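# Lift the ball off its ring with the robot hand

## Task

Raise the ball off its ring by at least the breadth of four fingers of a person's hand, and keep it up there in a firm, motionless grip. At the moment of scoring, no hand motor may show 'moving' in hand_state; any other state word is treated as stopped.

## Robot and tools

Robot: one UR-style six-joint arm carrying a right robotic hand with sixteen motors (index, middle and ring fingers plus a thumb). The arm's base sits at (0, 0, +0.098) m in the scene frame, tilted very slightly. Scene frame: origin on the tabletop under the base, +z up, +y to the left when facing +x. All poses, velocities, targets and offsets use the arm's base frame axes. Cameras shown: cam_head_left, cam_head_right, cam_wrist.

Hand point and its axes: it moves with the palm, sitting on the palm side, just past the knuckles between index and middle fingers. +z runs along straight fingers toward the tips; +x crosses the palm away from the thumb; +y points out of the palm face. Straight fingertips reach about 0.139 m beyond the knuckles (knuckles at z = -0.017 m). Fingertips carry rubber caps; the rest is hard plastic. A rigid mast near the wrist on the palm side can strike objects.

The 24-number row (one arm, one list), every value in [-1, 1]:
1-6: dx, dy, dz, rx, ry, rz. An offset, not a pose: it is measured from the Hand target as it stood when the action or move began, along base-frame axes. 1.0 equals 0.6 m for dx-dz, or 180 degrees for the rotation vector rx-rz (turning about the Hand target's position). Every row in one action counts from that same start, so repeating an offset in a later call moves the hand further.
7-22: absolute goal positions of the hand motors, scaled linearly between each hinge's two stops, in this order: index_abd, index_mcp, index_pip, index_dip, middle_abd, middle_mcp, middle_pip, middle_dip, ring_abd, ring_mcp, ring_pip, ring_dip, thumb_cmc, thumb_axl, thumb_mcp, thumb_ipl. Moving toward -1 curls a finger toward the palm (_mcp, _pip, _dip), swings a finger sideways away from the thumb (_abd), or swings the thumb in front of the palm (thumb_cmc). Straight values: _abd 0.00, _mcp 0.75, _pip 0.58, _dip 0.70, thumb_cmc 0.71, thumb_axl 0.68, thumb_mcp 0.23, thumb_ipl 0.17.
23: current_limit, mapped from 0 mA at -1 up to 550 mA at +1 (floor 11 mA); low values may leave fingers too weak to rise.
24: speed; the motor set-point travels at (speed+1)/2 of 8.5 rad/s. Starting values are current_limit +0.4 and speed -0.6; the last written values persist. To keep the hand unchanged, resend the exact sixteen motor values plus the last two; at scene start, first read a result and copy what it reports.

Tools:
execute_actions(actions, cameras): actions is a list of up to 15 actions; each action is a table of up to 15 rows, one per 1/30 s step, the final row repeating if fewer are given. An empty list returns state and all camera images.
move(target, speed, blend, stop_force, zero, blocking, cameras): follows a straight path toward one row or a list of up to 15 rows, all offsets counted from the same Hand target. speed is in m/s, 0.002 to 3.6 (default 0.25); rotation is capped at twice that in rad/s. blend (m) rounds the corners of a list; 0 means stop at each target. stop_force (N, 3 to 120) ends the path on a push against the direction of travel; it is unreliable while the hand rotates, and should be omitted when backing off a contact. zero (default true) re-zeros before the move. blocking=false returns after about 0.5 s and cannot be combined with stop_force. The result adds a 'move:' line: done (settled within 3 mm and 2 degrees), off_target, moving, held or fault, plus limits such as paced or held.
wait(seconds 0-10), stop() (brakes a running move), zoom_image(camera, region [x0,y0,x1,y1] pixels, at most 504 square, on the newest image), zero_wrist_force(), read_manual(section), finished_scene(scene = this scene's number). After ending the first scene, make no further calls in that reply.

Results: end_effector_position (m) and quat, velocities, Hand target (the commanded pose after clipping, which the hand point often stops short of; send the gap as an offset), joint positions and torques, wrist force and torque in the end effector's axes, and per motor hand_goal, hand_measured, hand_current_ma and hand_state (moving, goal, blocked, overload).

Cautions: the controller clips each commanded orientation to within 32 degrees of the measured one. Paths ignore obstacles, and fast moves overshoot. Keep paths away from the arm's own base. Joint contact torque over its limit (25.2 N m for the wrist joints, 135 for the rest) or roughly 150 N of outside force stops the arm for 10 s. The arm is stiff, so aiming even slightly beyond a firm contact can fault; approach slowly. A finger motor drawing 495 mA or more for 5 s shuts off for 10 s, so avoid keeping current_limit near maximum while blocked. Motors heat when holding loads or stretched out; at 85 °C the brakes lock. The ball must not fall from the table, be dropped, or be hit hard; outside pushes may occasionally nudge it.

Each tool is called after "Emit:" as name(argument=value, ...), one argument or row to a line, values as JSON.

## Session

Emit:
execute_actions(
  actions=[],
)

Scene clock: 0.00 s.
end_effector_position=(+0.5243, +0.0276, +0.2573) hand_goal=(+0.000, +0.754, +0.576, +0.696, +0.000, +0.754, +0.576, +0.696, +0.000, +0.754, +0.576, +0.696, +0.714, +0.678, +0.226, +0.168) hand_measured=(+0.000, +0.754, +0.576, +0.696, +0.000, +0.754, +0.576, +0.696, +0.000, +0.754, +0.576, +0.696, +0.714, +0.678, +0.226, +0.168) hand_current_ma=(+0, +0, +0, +0, +0, +0, +0, +0, +0, +0, +0, +0, +0, +0, +0, +0) hand_state=(goal, goal, goal, goal, goal, goal, goal, goal, goal, goal, goal, goal, goal, goal, goal, goal) hand_current_limit=0.40 hand_speed=-0.60 end_effector_quat_wxyz=(-0.024, +0.808, -0.583, -0.085)
Joint positions: [-0.209 -1.237 1.432 -1.629 -1.457 2.605]
Joint velocities: within noise
Joint torques (N m): no reading
Motor temperatures (°C): [34 38 36 51 40 40]
Wrist force (N): no reading
Wrist torque (N m): no reading
Wrist force, peak (N): no reading
Hand target: +0.5243, +0.0276, +0.2573; -0.024, +0.808, -0.583, -0.085

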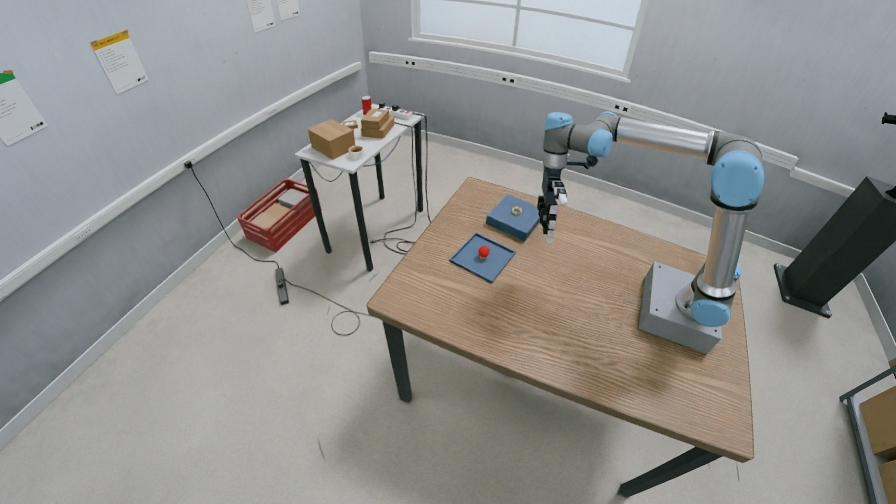

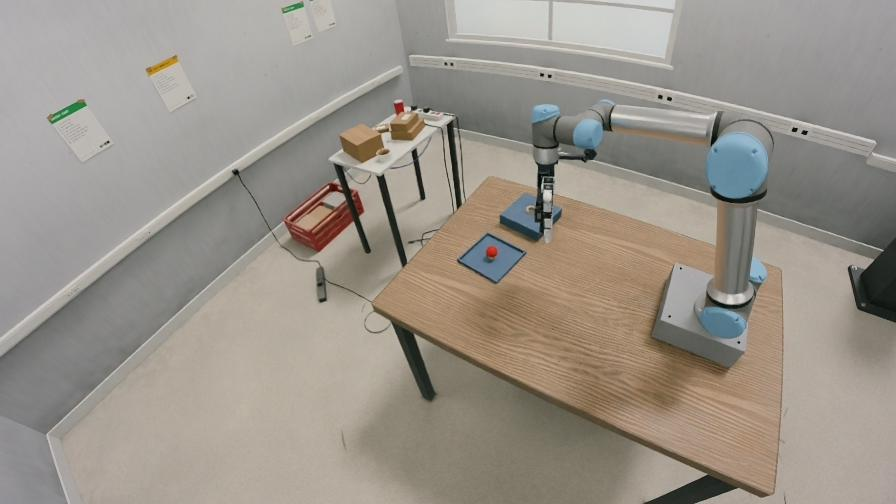

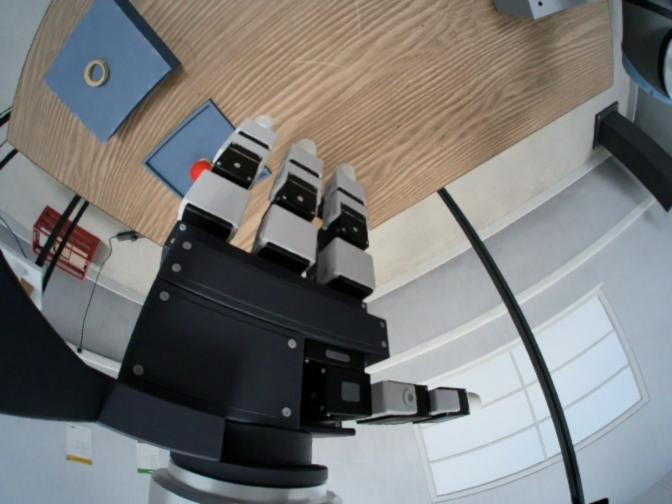

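Emit:
zoom_image(
  camera="cam_head_left",
  region=[430, 180, 590, 300],
)

Emit:
zoom_image(
  camera="cam_head_right",
  region=[430, 180, 590, 300],
)

Emit:
zoom_image(
  camera="cam_wrist",
  region=[20, 0, 320, 220],
)

Scaled by 3.150 from the camera's 896x504 image, which has a finer 1280x720 frame.

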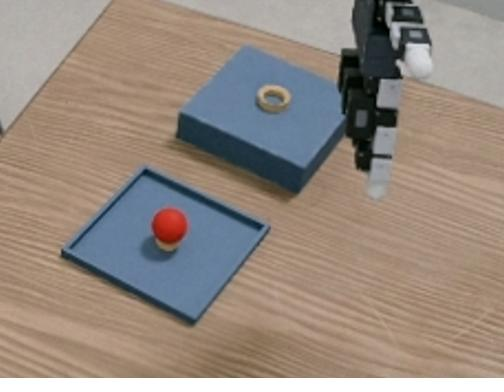

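Scaled by 3.150 from the camera's 896x504 image, which has a finer 1280x720 frame.

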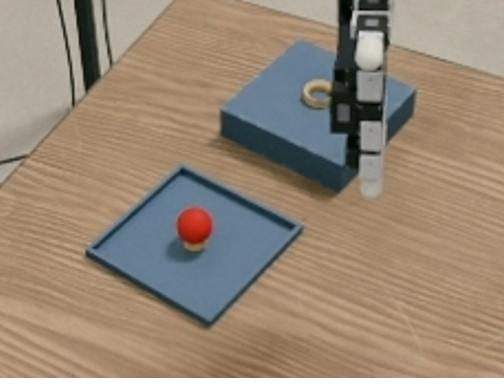

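Scaled by 1.680 from the camera's 672x504 image, which has a finer 960x720 frame.

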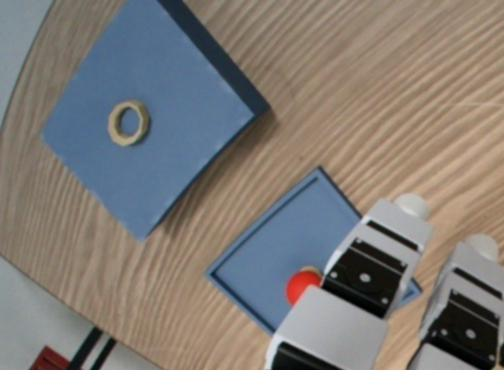

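Emit:
move(
  target=[0.2595, 0.004, -0.012, 0.0035, -0.3298, -0.1183, 0, 0.754, 0.576, 0.696, 0, 0.754, 0.576, 0.696, 0, 0.754, 0.576, 0.696, 0.714, 0.678, 0.226, 0.168, 0.4, -0.6],
  cameras=["all"],
)

Scene clock: 338.13 s.
end_effector_position=(+0.6800, +0.0300, +0.2501) hand_goal=(+0.000, +0.754, +0.576, +0.696, +0.000, +0.754, +0.576, +0.696, +0.000, +0.754, +0.576, +0.696, +0.714, +0.678, +0.226, +0.168) hand_measured=(+0.000, +0.728, +0.576, +0.696, +0.000, +0.728, +0.576, +0.696, +0.000, +0.728, +0.576, +0.696, +0.696, +0.678, +0.218, +0.168) hand_current_ma=(+0, -8, +0, +0, +0, -8, +0, +0, +0, -8, +0, +0, -5, +0, -2, +0) hand_state=(goal, blocked, goal, goal, goal, blocked, goal, goal, goal, blocked, goal, goal, goal, goal, goal, goal) hand_current_limit=0.40 hand_speed=-0.60 end_effector_quat_wxyz=(-0.327, +0.627, -0.627, +0.326)
Joint positions: [-0.236 -1.267 1.795 -3.046 -1.376 3.005]
Joint torques (N m): [12.08 -29.35 -13.67 -4.32 -1.05 1.39]
Wrist force (N): [0.2 0.8 0.2]
Wrist torque (N m): [0.06 -0.04 -0.07]
Wrist force, peak (N): [0.4 1.0 0.6]
Hand target: +0.6800, +0.0300, +0.2501; -0.327, +0.627, -0.627, +0.326
Off the commanded pose: 0.000 m, 0 deg.
move: done

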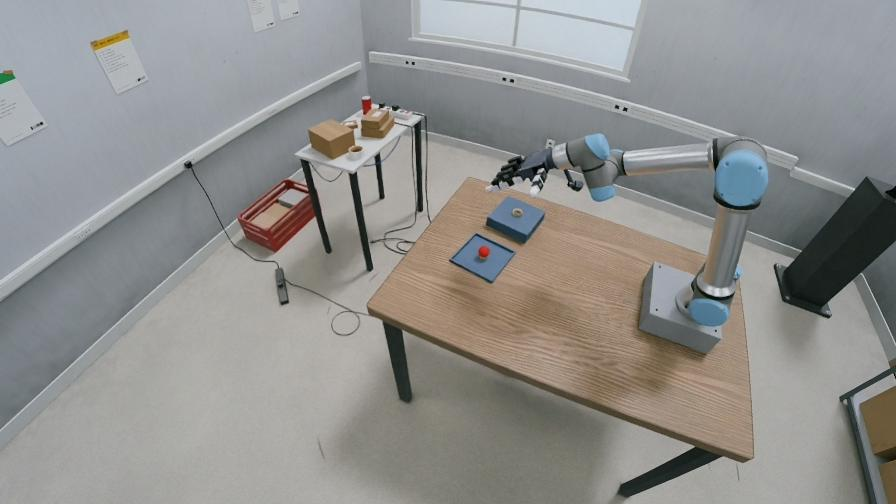

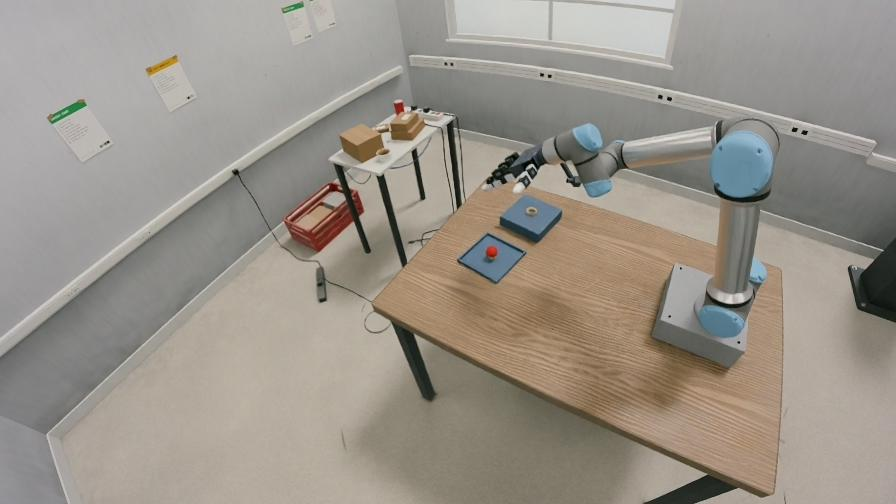

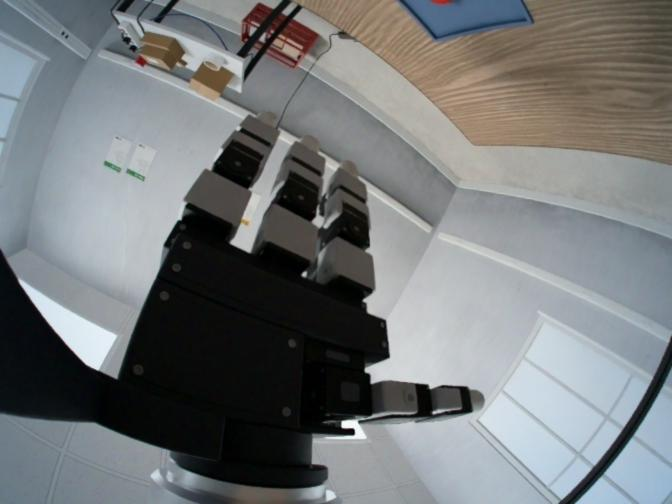

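Emit:
zoom_image(
  camera="cam_head_left",
  region=[470, 120, 600, 220],
)

Emit:
zoom_image(
  camera="cam_head_right",
  region=[470, 120, 600, 220],
)

Scaled by 3.877 from the camera's 896x504 image, which has a finer 1280x720 frame.

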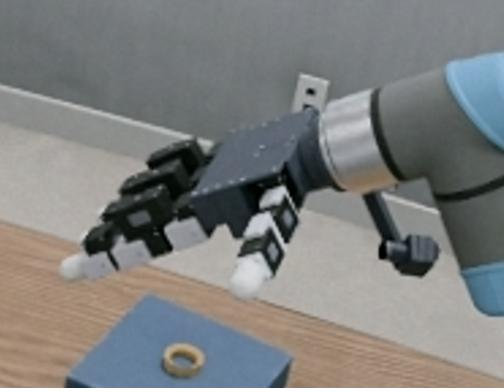

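Scaled by 3.877 from the camera's 896x504 image, which has a finer 1280x720 frame.

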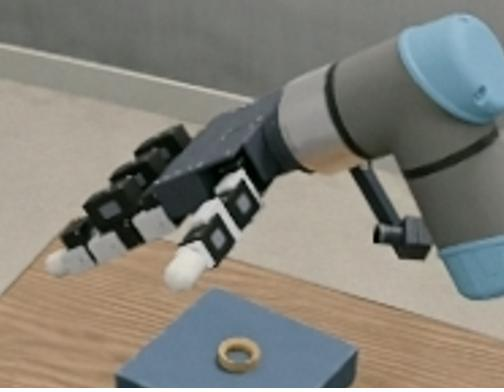

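Emit:
move(
  target=[0.1, 0, -0.2835, 0, 0, 0, 0, 0.97, -0.577, -0.0145, 0, 0.97, -0.577, -0.0145, 0, 0.97, 0.576, 0.696, -0.686, 0.678, 0.056, 0.059, 0.4, -0.6],
  cameras=["all"],
)

Scene clock: 392.27 s.
end_effector_position=(+0.7400, +0.0300, +0.0801) hand_goal=(+0.000, +0.970, -0.576, -0.014, +0.000, +0.970, -0.576, -0.014, +0.000, +0.970, +0.576, +0.696, -0.686, +0.678, +0.056, +0.060) hand_measured=(+0.000, +0.900, -0.562, +0.000, +0.000, +0.898, -0.562, +0.000, +0.000, +0.882, +0.576, +0.696, -0.678, +0.678, +0.056, +0.066) hand_current_ma=(+0, -31, +4, +3, +0, -32, +3, +4, +0, -42, +0, +0, +2, +0, +0, +2) hand_state=(goal, blocked, goal, goal, goal, blocked, goal, goal, goal, blocked, goal, goal, goal, goal, goal, goal) hand_current_limit=0.40 hand_speed=-0.60 end_effector_quat_wxyz=(-0.327, +0.627, -0.627, +0.326)
Joint positions: [-0.212 -0.892 1.735 -3.364 -1.396 3.019]
Joint torques (N m): [11.37 -39.34 -27.87 -4.79 -1.08 1.23]
Wrist force (N): [0.6 0.9 0.3]
Wrist torque (N m): [0.12 -0.14 0.01]
Wrist force, peak (N): [0.3 2.1 1.4]
Hand target: +0.7400, +0.0300, +0.0800; -0.327, +0.627, -0.627, +0.326
Off the commanded pose: 0.000 m, 0 deg.
move: done

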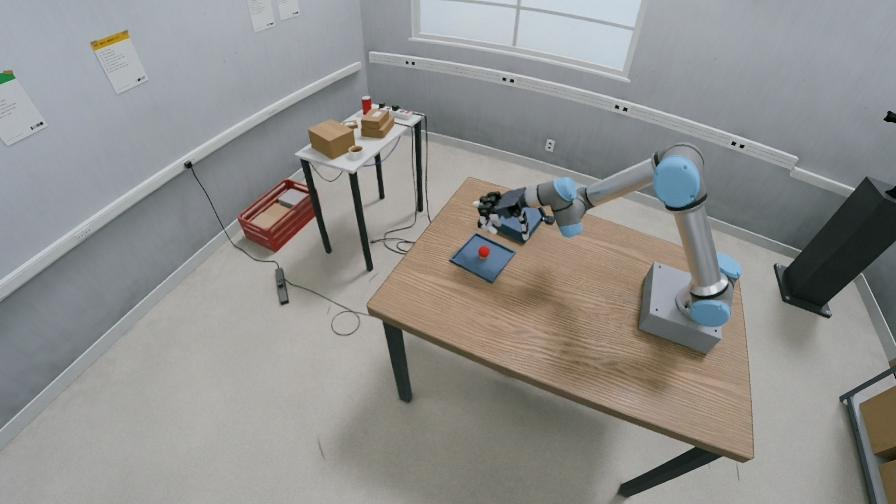

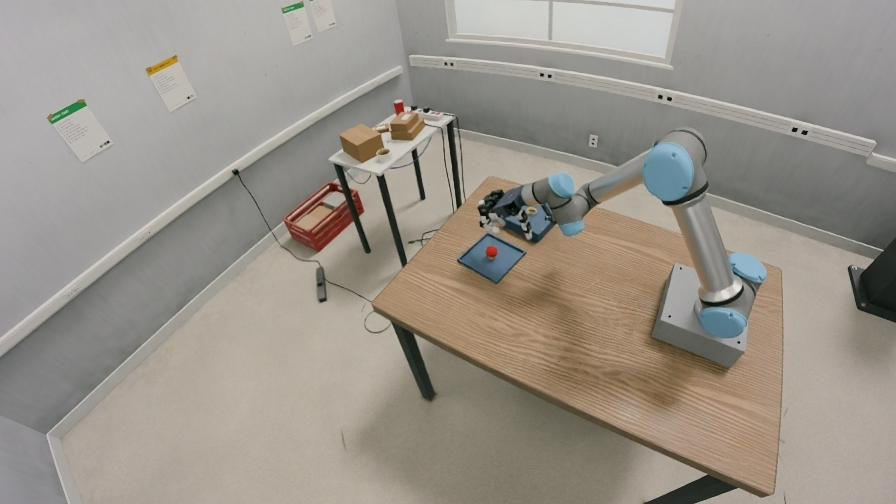

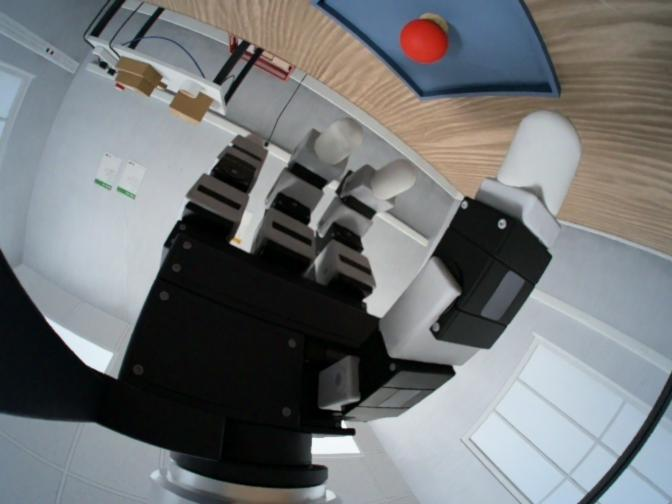

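Emit:
zoom_image(
  camera="cam_head_left",
  region=[440, 170, 570, 290],
)

Emit:
zoom_image(
  camera="cam_head_right",
  region=[440, 170, 570, 290],
)

Emit:
zoom_image(
  camera="cam_wrist",
  region=[280, 0, 620, 250],
)

Scaled by 3.877 from the camera's 896x504 image, which has a finer 1280x720 frame.

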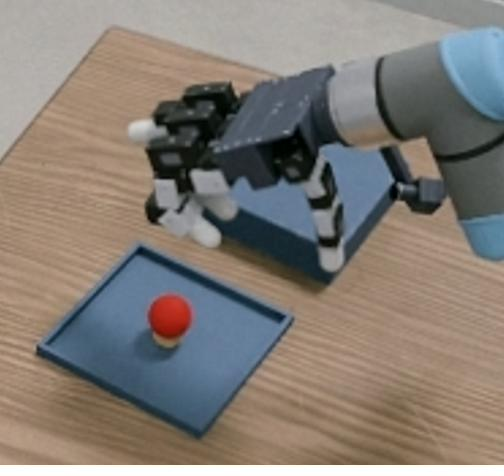

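Scaled by 3.877 from the camera's 896x504 image, which has a finer 1280x720 frame.

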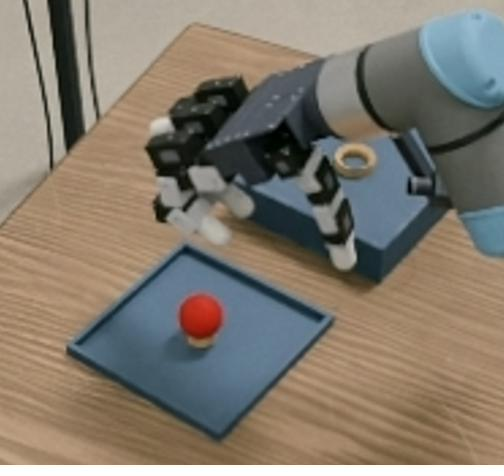

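Scaled by 1.482 from the camera's 672x504 image, which has a finer 960x720 frame.

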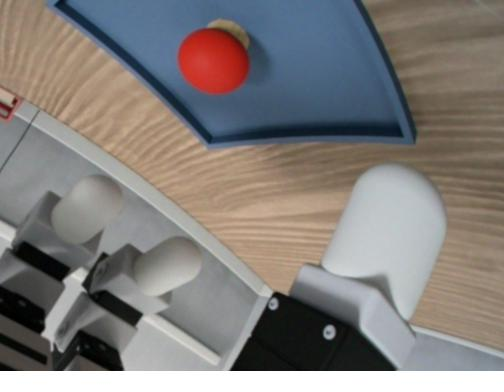

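Emit:
move(
  target=[0.12, -0.0417, -0.0833, 0, 0, 0, 0, 0.97, -0.577, -0.0145, 0, 0.97, -0.577, -0.0145, 0, 0.97, 0.576, 0.696, -0.686, 0.678, 0.056, 0.059, 0.4, -0.6],
  cameras=["all"],
)

Emit:
zoom_image(
  camera="cam_head_left",
  region=[440, 180, 570, 300],
)

Emit:
zoom_image(
  camera="cam_head_right",
  region=[440, 180, 570, 300],
)

Emit:
zoom_image(
  camera="cam_wrist",
  region=[280, 0, 620, 250],
)

Scene clock: 468.13 s.
end_effector_position=(+0.8120, +0.0049, +0.0301) hand_goal=(+0.000, +0.970, -0.576, -0.014, +0.000, +0.970, -0.576, -0.014, +0.000, +0.970, +0.576, +0.696, -0.686, +0.678, +0.056, +0.060) hand_measured=(+0.000, +0.902, -0.562, +0.000, +0.000, +0.900, -0.564, +0.000, +0.000, +0.882, +0.576, +0.696, -0.678, +0.678, +0.056, +0.066) hand_current_ma=(+0, -30, +3, +3, +0, -31, +3, +4, +0, -42, +0, +0, +2, +0, +0, +2) hand_state=(goal, blocked, goal, goal, goal, blocked, goal, goal, goal, blocked, goal, goal, goal, goal, goal, goal) hand_current_limit=0.40 hand_speed=-0.60 end_effector_quat_wxyz=(-0.327, +0.627, -0.627, +0.326)
Joint positions: [-0.226 -0.687 1.489 -3.32 -1.384 3.011]
Joint torques (N m): [10.76 -47.62 -27.48 -0.87 -0.8 -0.5]
Wrist force (N): [0.4 0.8 0.3]
Wrist torque (N m): [0.09 -0.11 0.16]
Wrist force, peak (N): [1.0 1.2 1.6]
Hand target: +0.8120, +0.0050, +0.0301; -0.327, +0.627, -0.627, +0.326
Off the commanded pose: 0.000 m, 0 deg.
move: done

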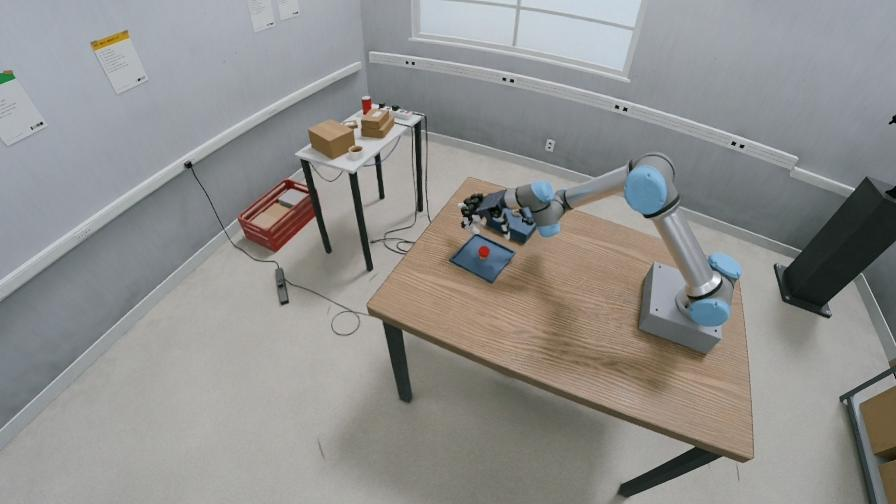

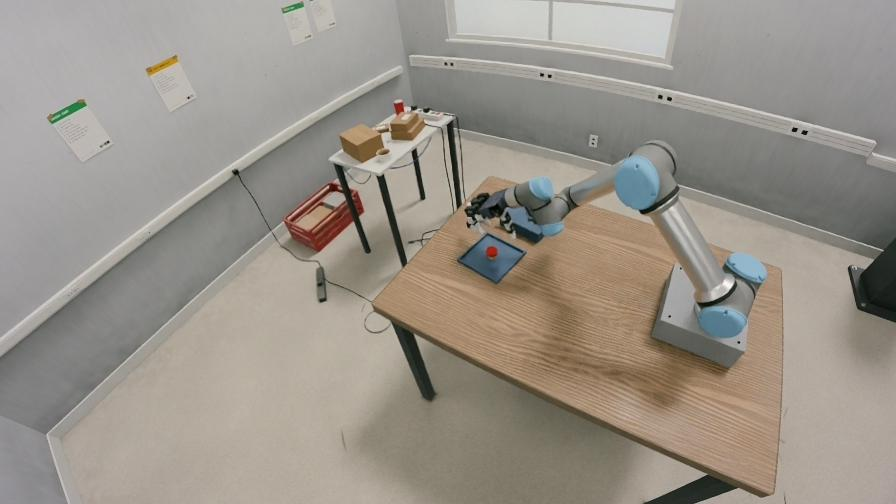

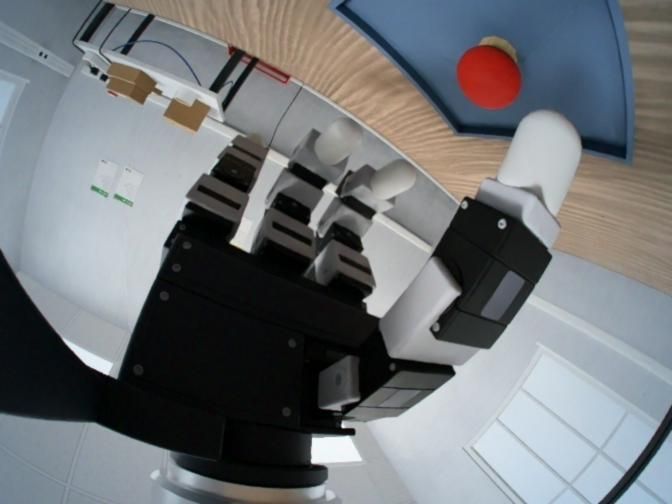

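Scaled by 3.877 from the camera's 896x504 image, which has a finer 1280x720 frame.

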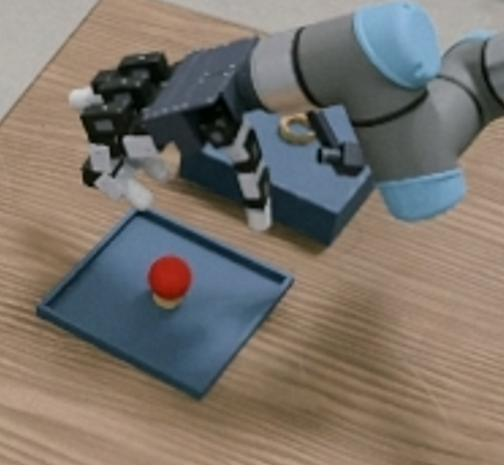

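Scaled by 3.877 from the camera's 896x504 image, which has a finer 1280x720 frame.

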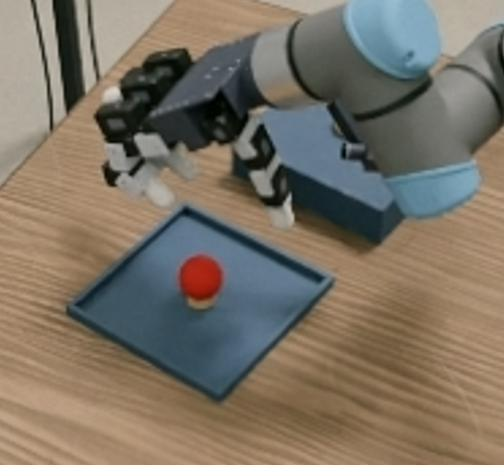

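Scaled by 1.482 from the camera's 672x504 image, which has a finer 960x720 frame.

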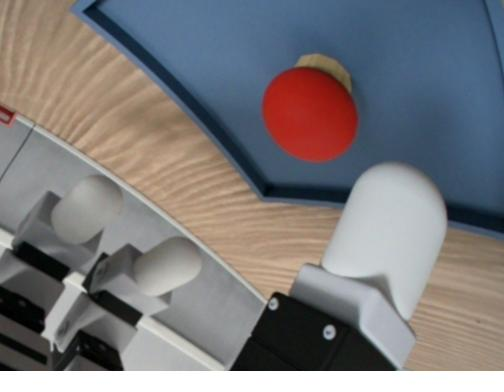

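Emit:
move(
  target=[0, 0.0417, -0.05, 0, 0, 0, 0, 0.97, -0.577, -0.0145, 0, 0.97, -0.577, -0.0145, 0, 0.97, 0.576, 0.696, -0.686, 0.678, 0.056, 0.059, 0.4, -0.6],
  cameras=["all"],
)

Emit:
zoom_image(
  camera="cam_head_left",
  region=[440, 180, 570, 300],
)

Emit:
zoom_image(
  camera="cam_head_right",
  region=[440, 180, 570, 300],
)

Emit:
zoom_image(
  camera="cam_wrist",
  region=[280, 0, 620, 250],
)

Scene clock: 523.80 s.
end_effector_position=(+0.8120, +0.0299, +0.0001) hand_goal=(+0.000, +0.970, -0.576, -0.014, +0.000, +0.970, -0.576, -0.014, +0.000, +0.970, +0.576, +0.696, -0.686, +0.678, +0.056, +0.060) hand_measured=(+0.000, +0.902, -0.562, +0.000, +0.000, +0.902, -0.564, +0.000, +0.000, +0.882, +0.576, +0.696, -0.678, +0.678, +0.056, +0.066) hand_current_ma=(+0, -29, +3, +3, +0, -30, +3, +4, +0, -42, +0, +0, +2, +0, +0, +2) hand_state=(goal, blocked, goal, goal, goal, blocked, goal, goal, goal, blocked, goal, goal, goal, goal, goal, goal) hand_current_limit=0.40 hand_speed=-0.60 end_effector_quat_wxyz=(-0.327, +0.627, -0.627, +0.326)
Joint positions: [-0.189 -0.635 1.483 -3.371 -1.414 3.033]
Joint torques (N m): [10.47 -48.85 -27.29 -4.69 -1.26 1.46]
Wrist force (N): [0.4 0.9 0.1]
Wrist torque (N m): [0.15 -0.11 -0.01]
Wrist force, peak (N): [0.1 1.5 0.5]
Hand target: +0.8120, +0.0300, +0.0001; -0.327, +0.627, -0.627, +0.326
Off the commanded pose: 0.000 m, 0 deg.
move: done

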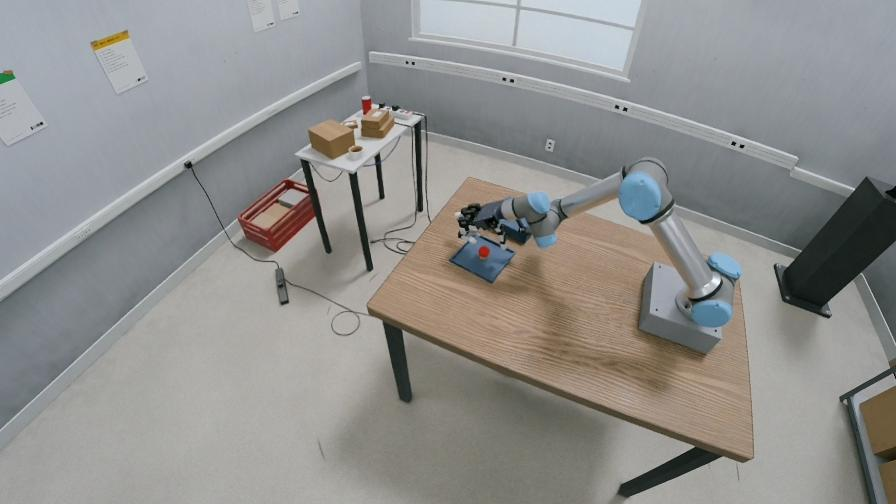

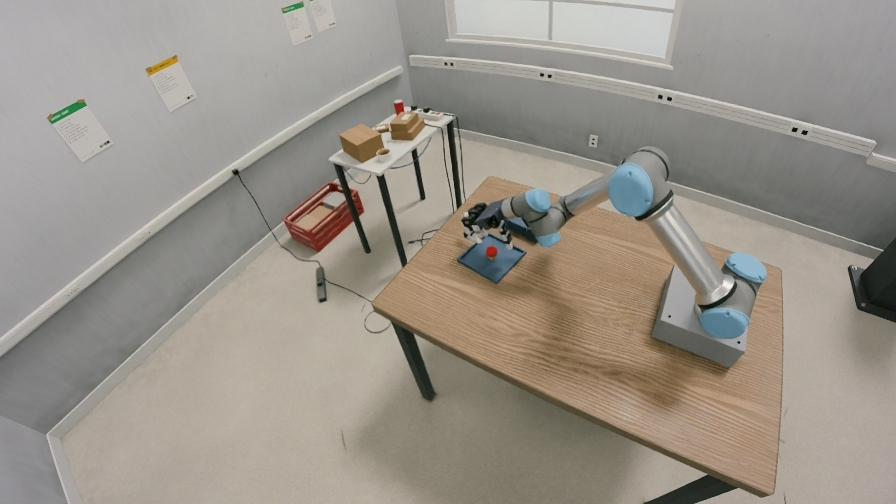

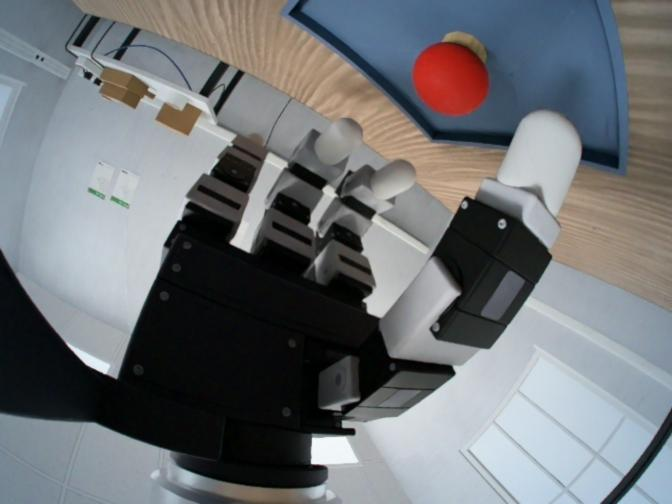

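Scaled by 3.877 from the camera's 896x504 image, which has a finer 1280x720 frame.

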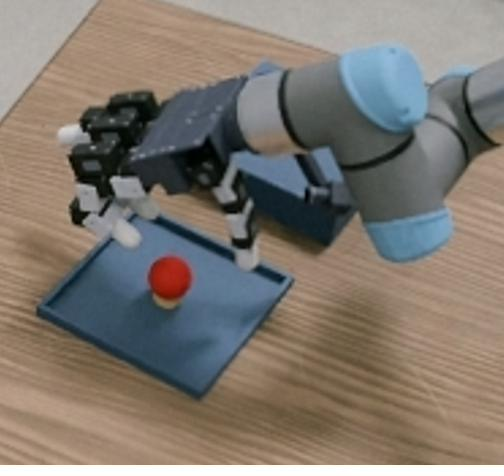

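Scaled by 3.877 from the camera's 896x504 image, which has a finer 1280x720 frame.

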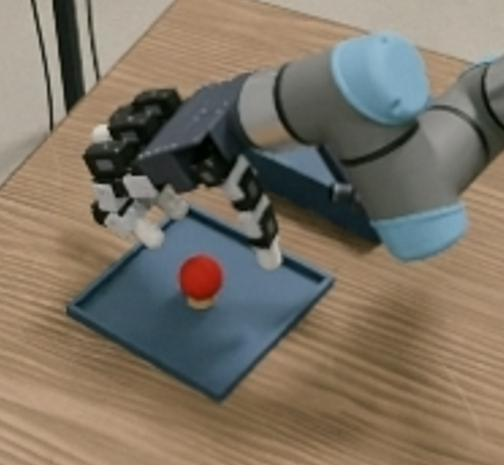

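Scaled by 1.482 from the camera's 672x504 image, which has a finer 960x720 frame.

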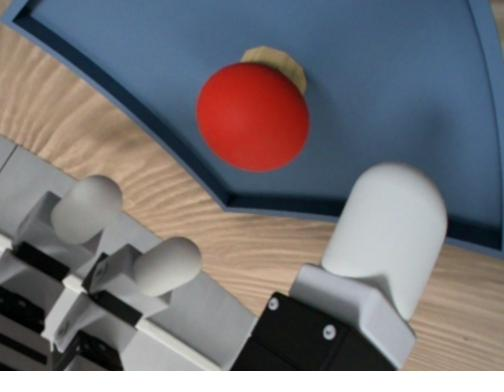

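Emit:
move(
  target=[-0.0033, 0, -0.05, 0, 0, 0, 0, 0.97, -0.577, -0.0145, 0, 0.97, -0.577, -0.0145, 0, 0.97, 0.576, 0.696, -0.686, 0.678, 0.056, 0.059, 0.4, -0.6],
  cameras=["all"],
  speed=0.1,
)

Emit:
zoom_image(
  camera="cam_head_left",
  region=[440, 180, 570, 300],
)

Emit:
zoom_image(
  camera="cam_head_right",
  region=[440, 180, 570, 300],
)

Emit:
zoom_image(
  camera="cam_wrist",
  region=[280, 0, 620, 250],
)

Scene clock: 548.37 s.
end_effector_position=(+0.8101, +0.0300, -0.0299) hand_goal=(+0.000, +0.970, -0.576, -0.014, +0.000, +0.970, -0.576, -0.014, +0.000, +0.970, +0.576, +0.696, -0.686, +0.678, +0.056, +0.060) hand_measured=(+0.000, +0.904, -0.562, +0.000, +0.000, +0.902, -0.564, +0.000, +0.000, +0.882, +0.576, +0.696, -0.678, +0.678, +0.056, +0.066) hand_current_ma=(+0, -29, +3, +3, +0, -30, +3, +4, +0, -42, +0, +0, +2, +0, +0, +2) hand_state=(goal, blocked, goal, goal, goal, blocked, goal, goal, goal, blocked, goal, goal, goal, goal, goal, goal) hand_current_limit=0.40 hand_speed=-0.60 end_effector_quat_wxyz=(-0.327, +0.627, -0.627, +0.326)
Joint positions: [-0.19 -0.583 1.48 -3.419 -1.414 3.032]
Joint torques (N m): [-10.63 -48.84 -25.2 -4.59 2.24 -1.12]
Wrist force (N): [0.2 1.0 -0.1]
Wrist torque (N m): [0.17 -0.07 0.03]
Wrist force, peak (N): [0.6 1.2 0.7]
Hand target: +0.8101, +0.0300, -0.0299; -0.327, +0.627, -0.627, +0.326
Off the commanded pose: 0.000 m, 0 deg.
move: done

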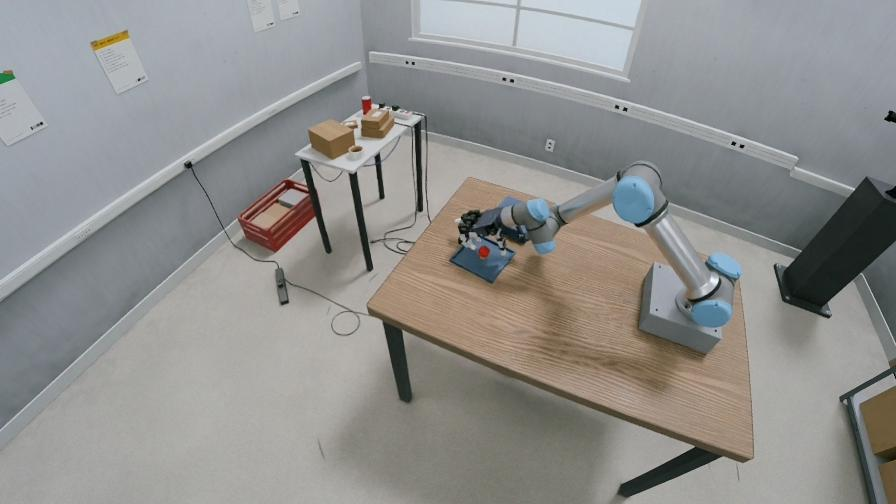

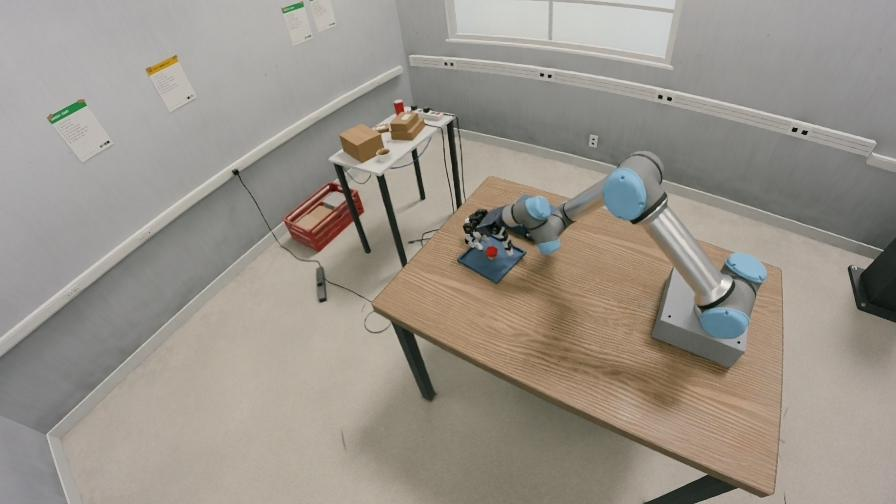

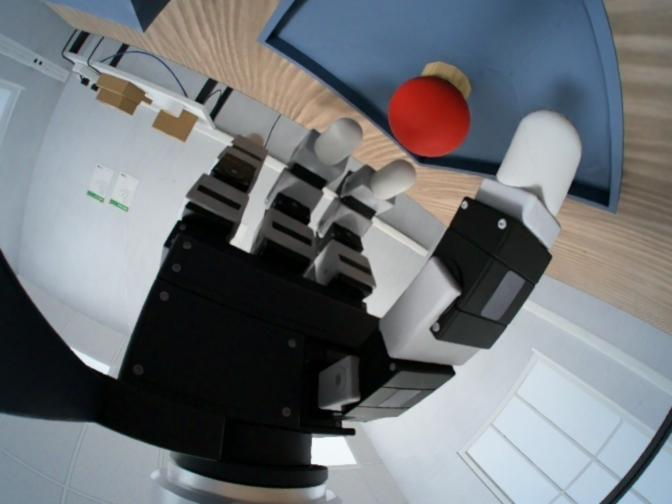

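Scaled by 3.877 from the camera's 896x504 image, which has a finer 1280x720 frame.

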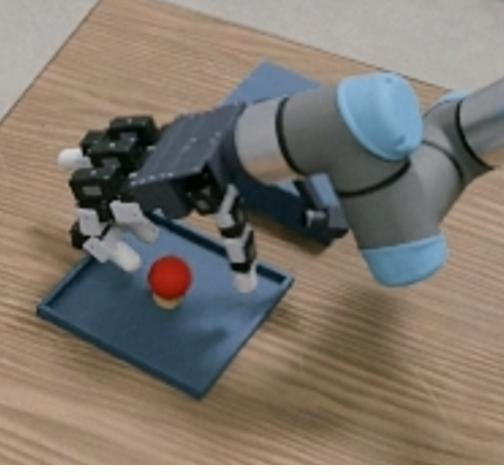

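Scaled by 3.877 from the camera's 896x504 image, which has a finer 1280x720 frame.

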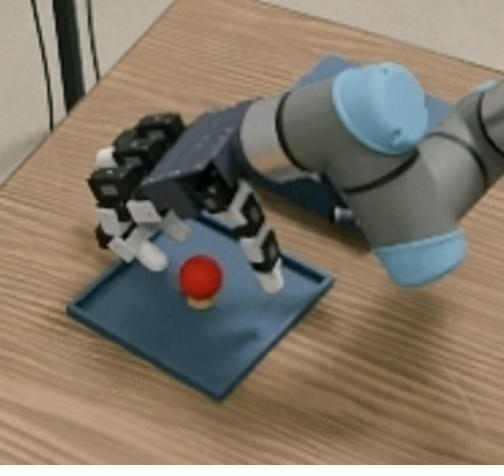

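Scaled by 1.482 from the camera's 672x504 image, which has a finer 960x720 frame.

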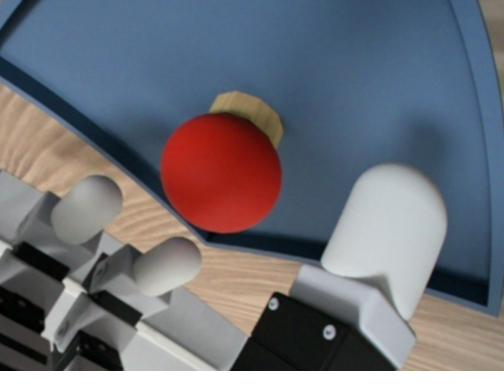

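Emit:
move(
  target=[-0.0093, -0.0025, -0.0485, 0, 0, 0, 0, 0.97, -0.577, -0.0145, 0, 0.97, -0.577, -0.0145, 0, 0.97, 0.576, 0.696, -0.686, 0.678, 0.056, 0.059, 0.4, -0.6],
  cameras=["all"],
  speed=0.08,
)

Emit:
zoom_image(
  camera="cam_head_left",
  region=[440, 180, 570, 300],
)

Emit:
zoom_image(
  camera="cam_head_right",
  region=[440, 180, 570, 300],
)

Emit:
zoom_image(
  camera="cam_wrist",
  region=[280, 0, 620, 250],
)

Scene clock: 603.20 s.
end_effector_position=(+0.8045, +0.0285, -0.0590) hand_goal=(+0.000, +0.970, -0.576, -0.014, +0.000, +0.970, -0.576, -0.014, +0.000, +0.970, +0.576, +0.696, -0.686, +0.678, +0.056, +0.060) hand_measured=(+0.000, +0.904, -0.562, +0.000, +0.000, +0.902, -0.564, +0.000, +0.000, +0.882, +0.576, +0.696, -0.678, +0.678, +0.056, +0.066) hand_current_ma=(+0, -29, +3, +3, +0, -30, +3, +4, +0, -42, +0, +0, +2, +0, +0, +2) hand_state=(goal, blocked, goal, goal, goal, blocked, goal, goal, goal, blocked, goal, goal, goal, goal, goal, goal) hand_current_limit=0.40 hand_speed=-0.60 end_effector_quat_wxyz=(-0.327, +0.627, -0.627, +0.326)
Joint positions: [-0.194 -0.537 1.486 -3.471 -1.411 3.03]
Joint torques (N m): [-10.92 -48.61 -14.58 -4.71 1.99 -1.09]
Wrist force (N): [0.5 1.0 -0.1]
Wrist torque (N m): [0.17 -0.11 0.18]
Wrist force, peak (N): [0.7 1.2 0.0]
Hand target: +0.8045, +0.0285, -0.0590; -0.327, +0.627, -0.627, +0.326
Off the commanded pose: 0.000 m, 0 deg.
move: done

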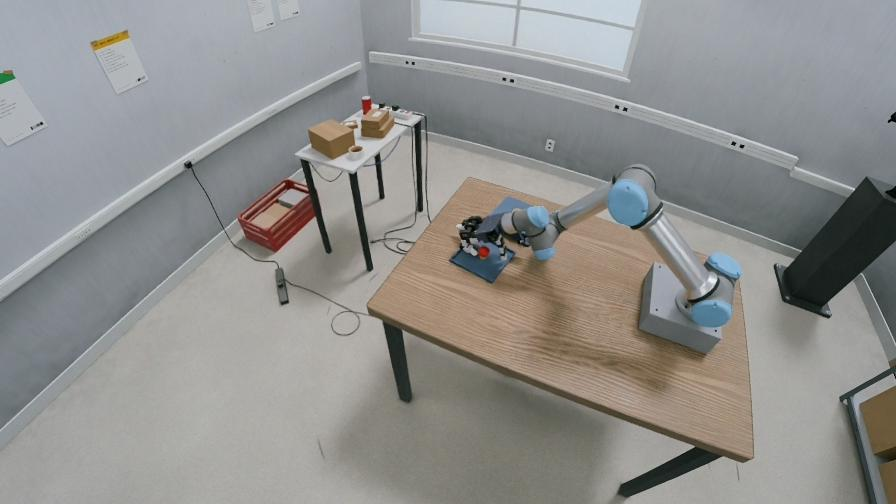

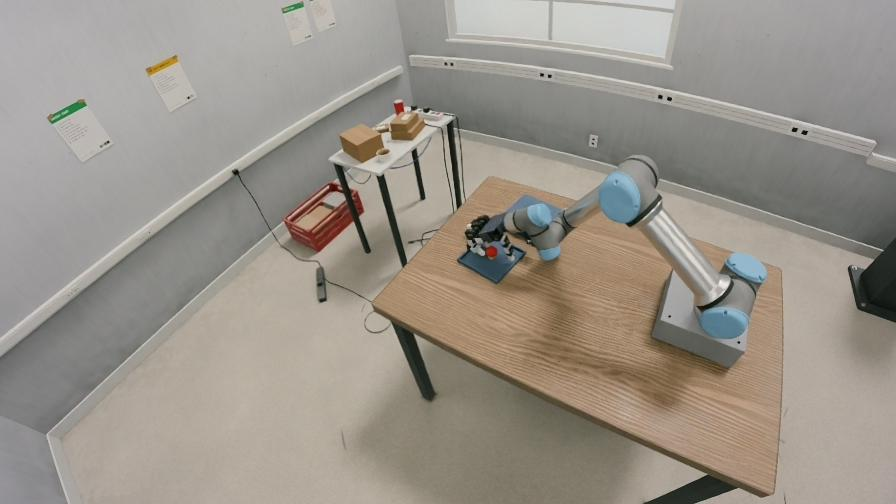

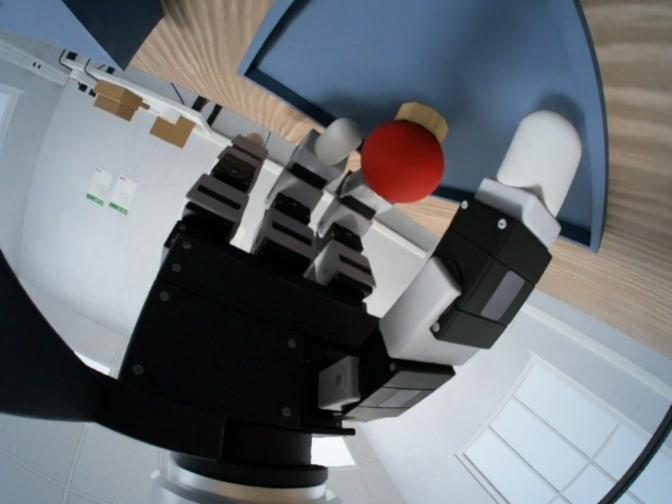

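Scaled by 3.877 from the camera's 896x504 image, which has a finer 1280x720 frame.

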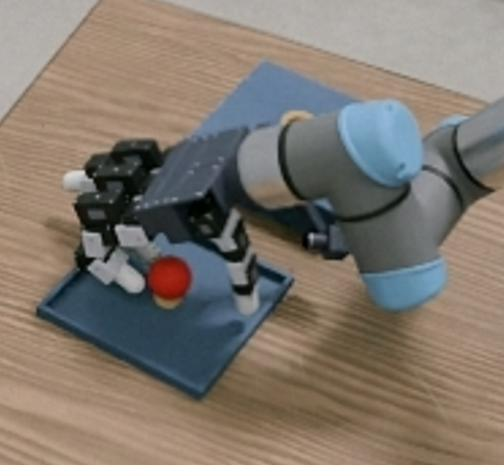

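Scaled by 3.877 from the camera's 896x504 image, which has a finer 1280x720 frame.

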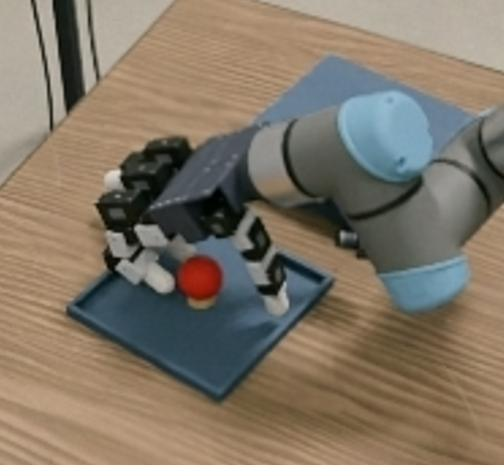

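Scaled by 1.482 from the camera's 672x504 image, which has a finer 960x720 frame.

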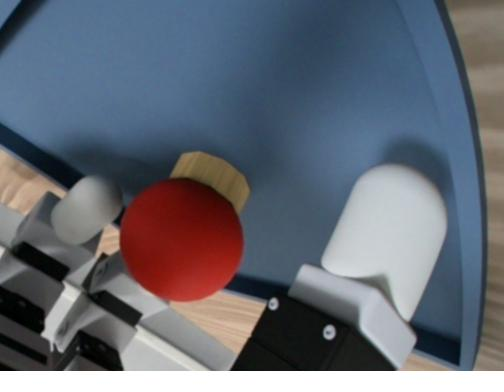

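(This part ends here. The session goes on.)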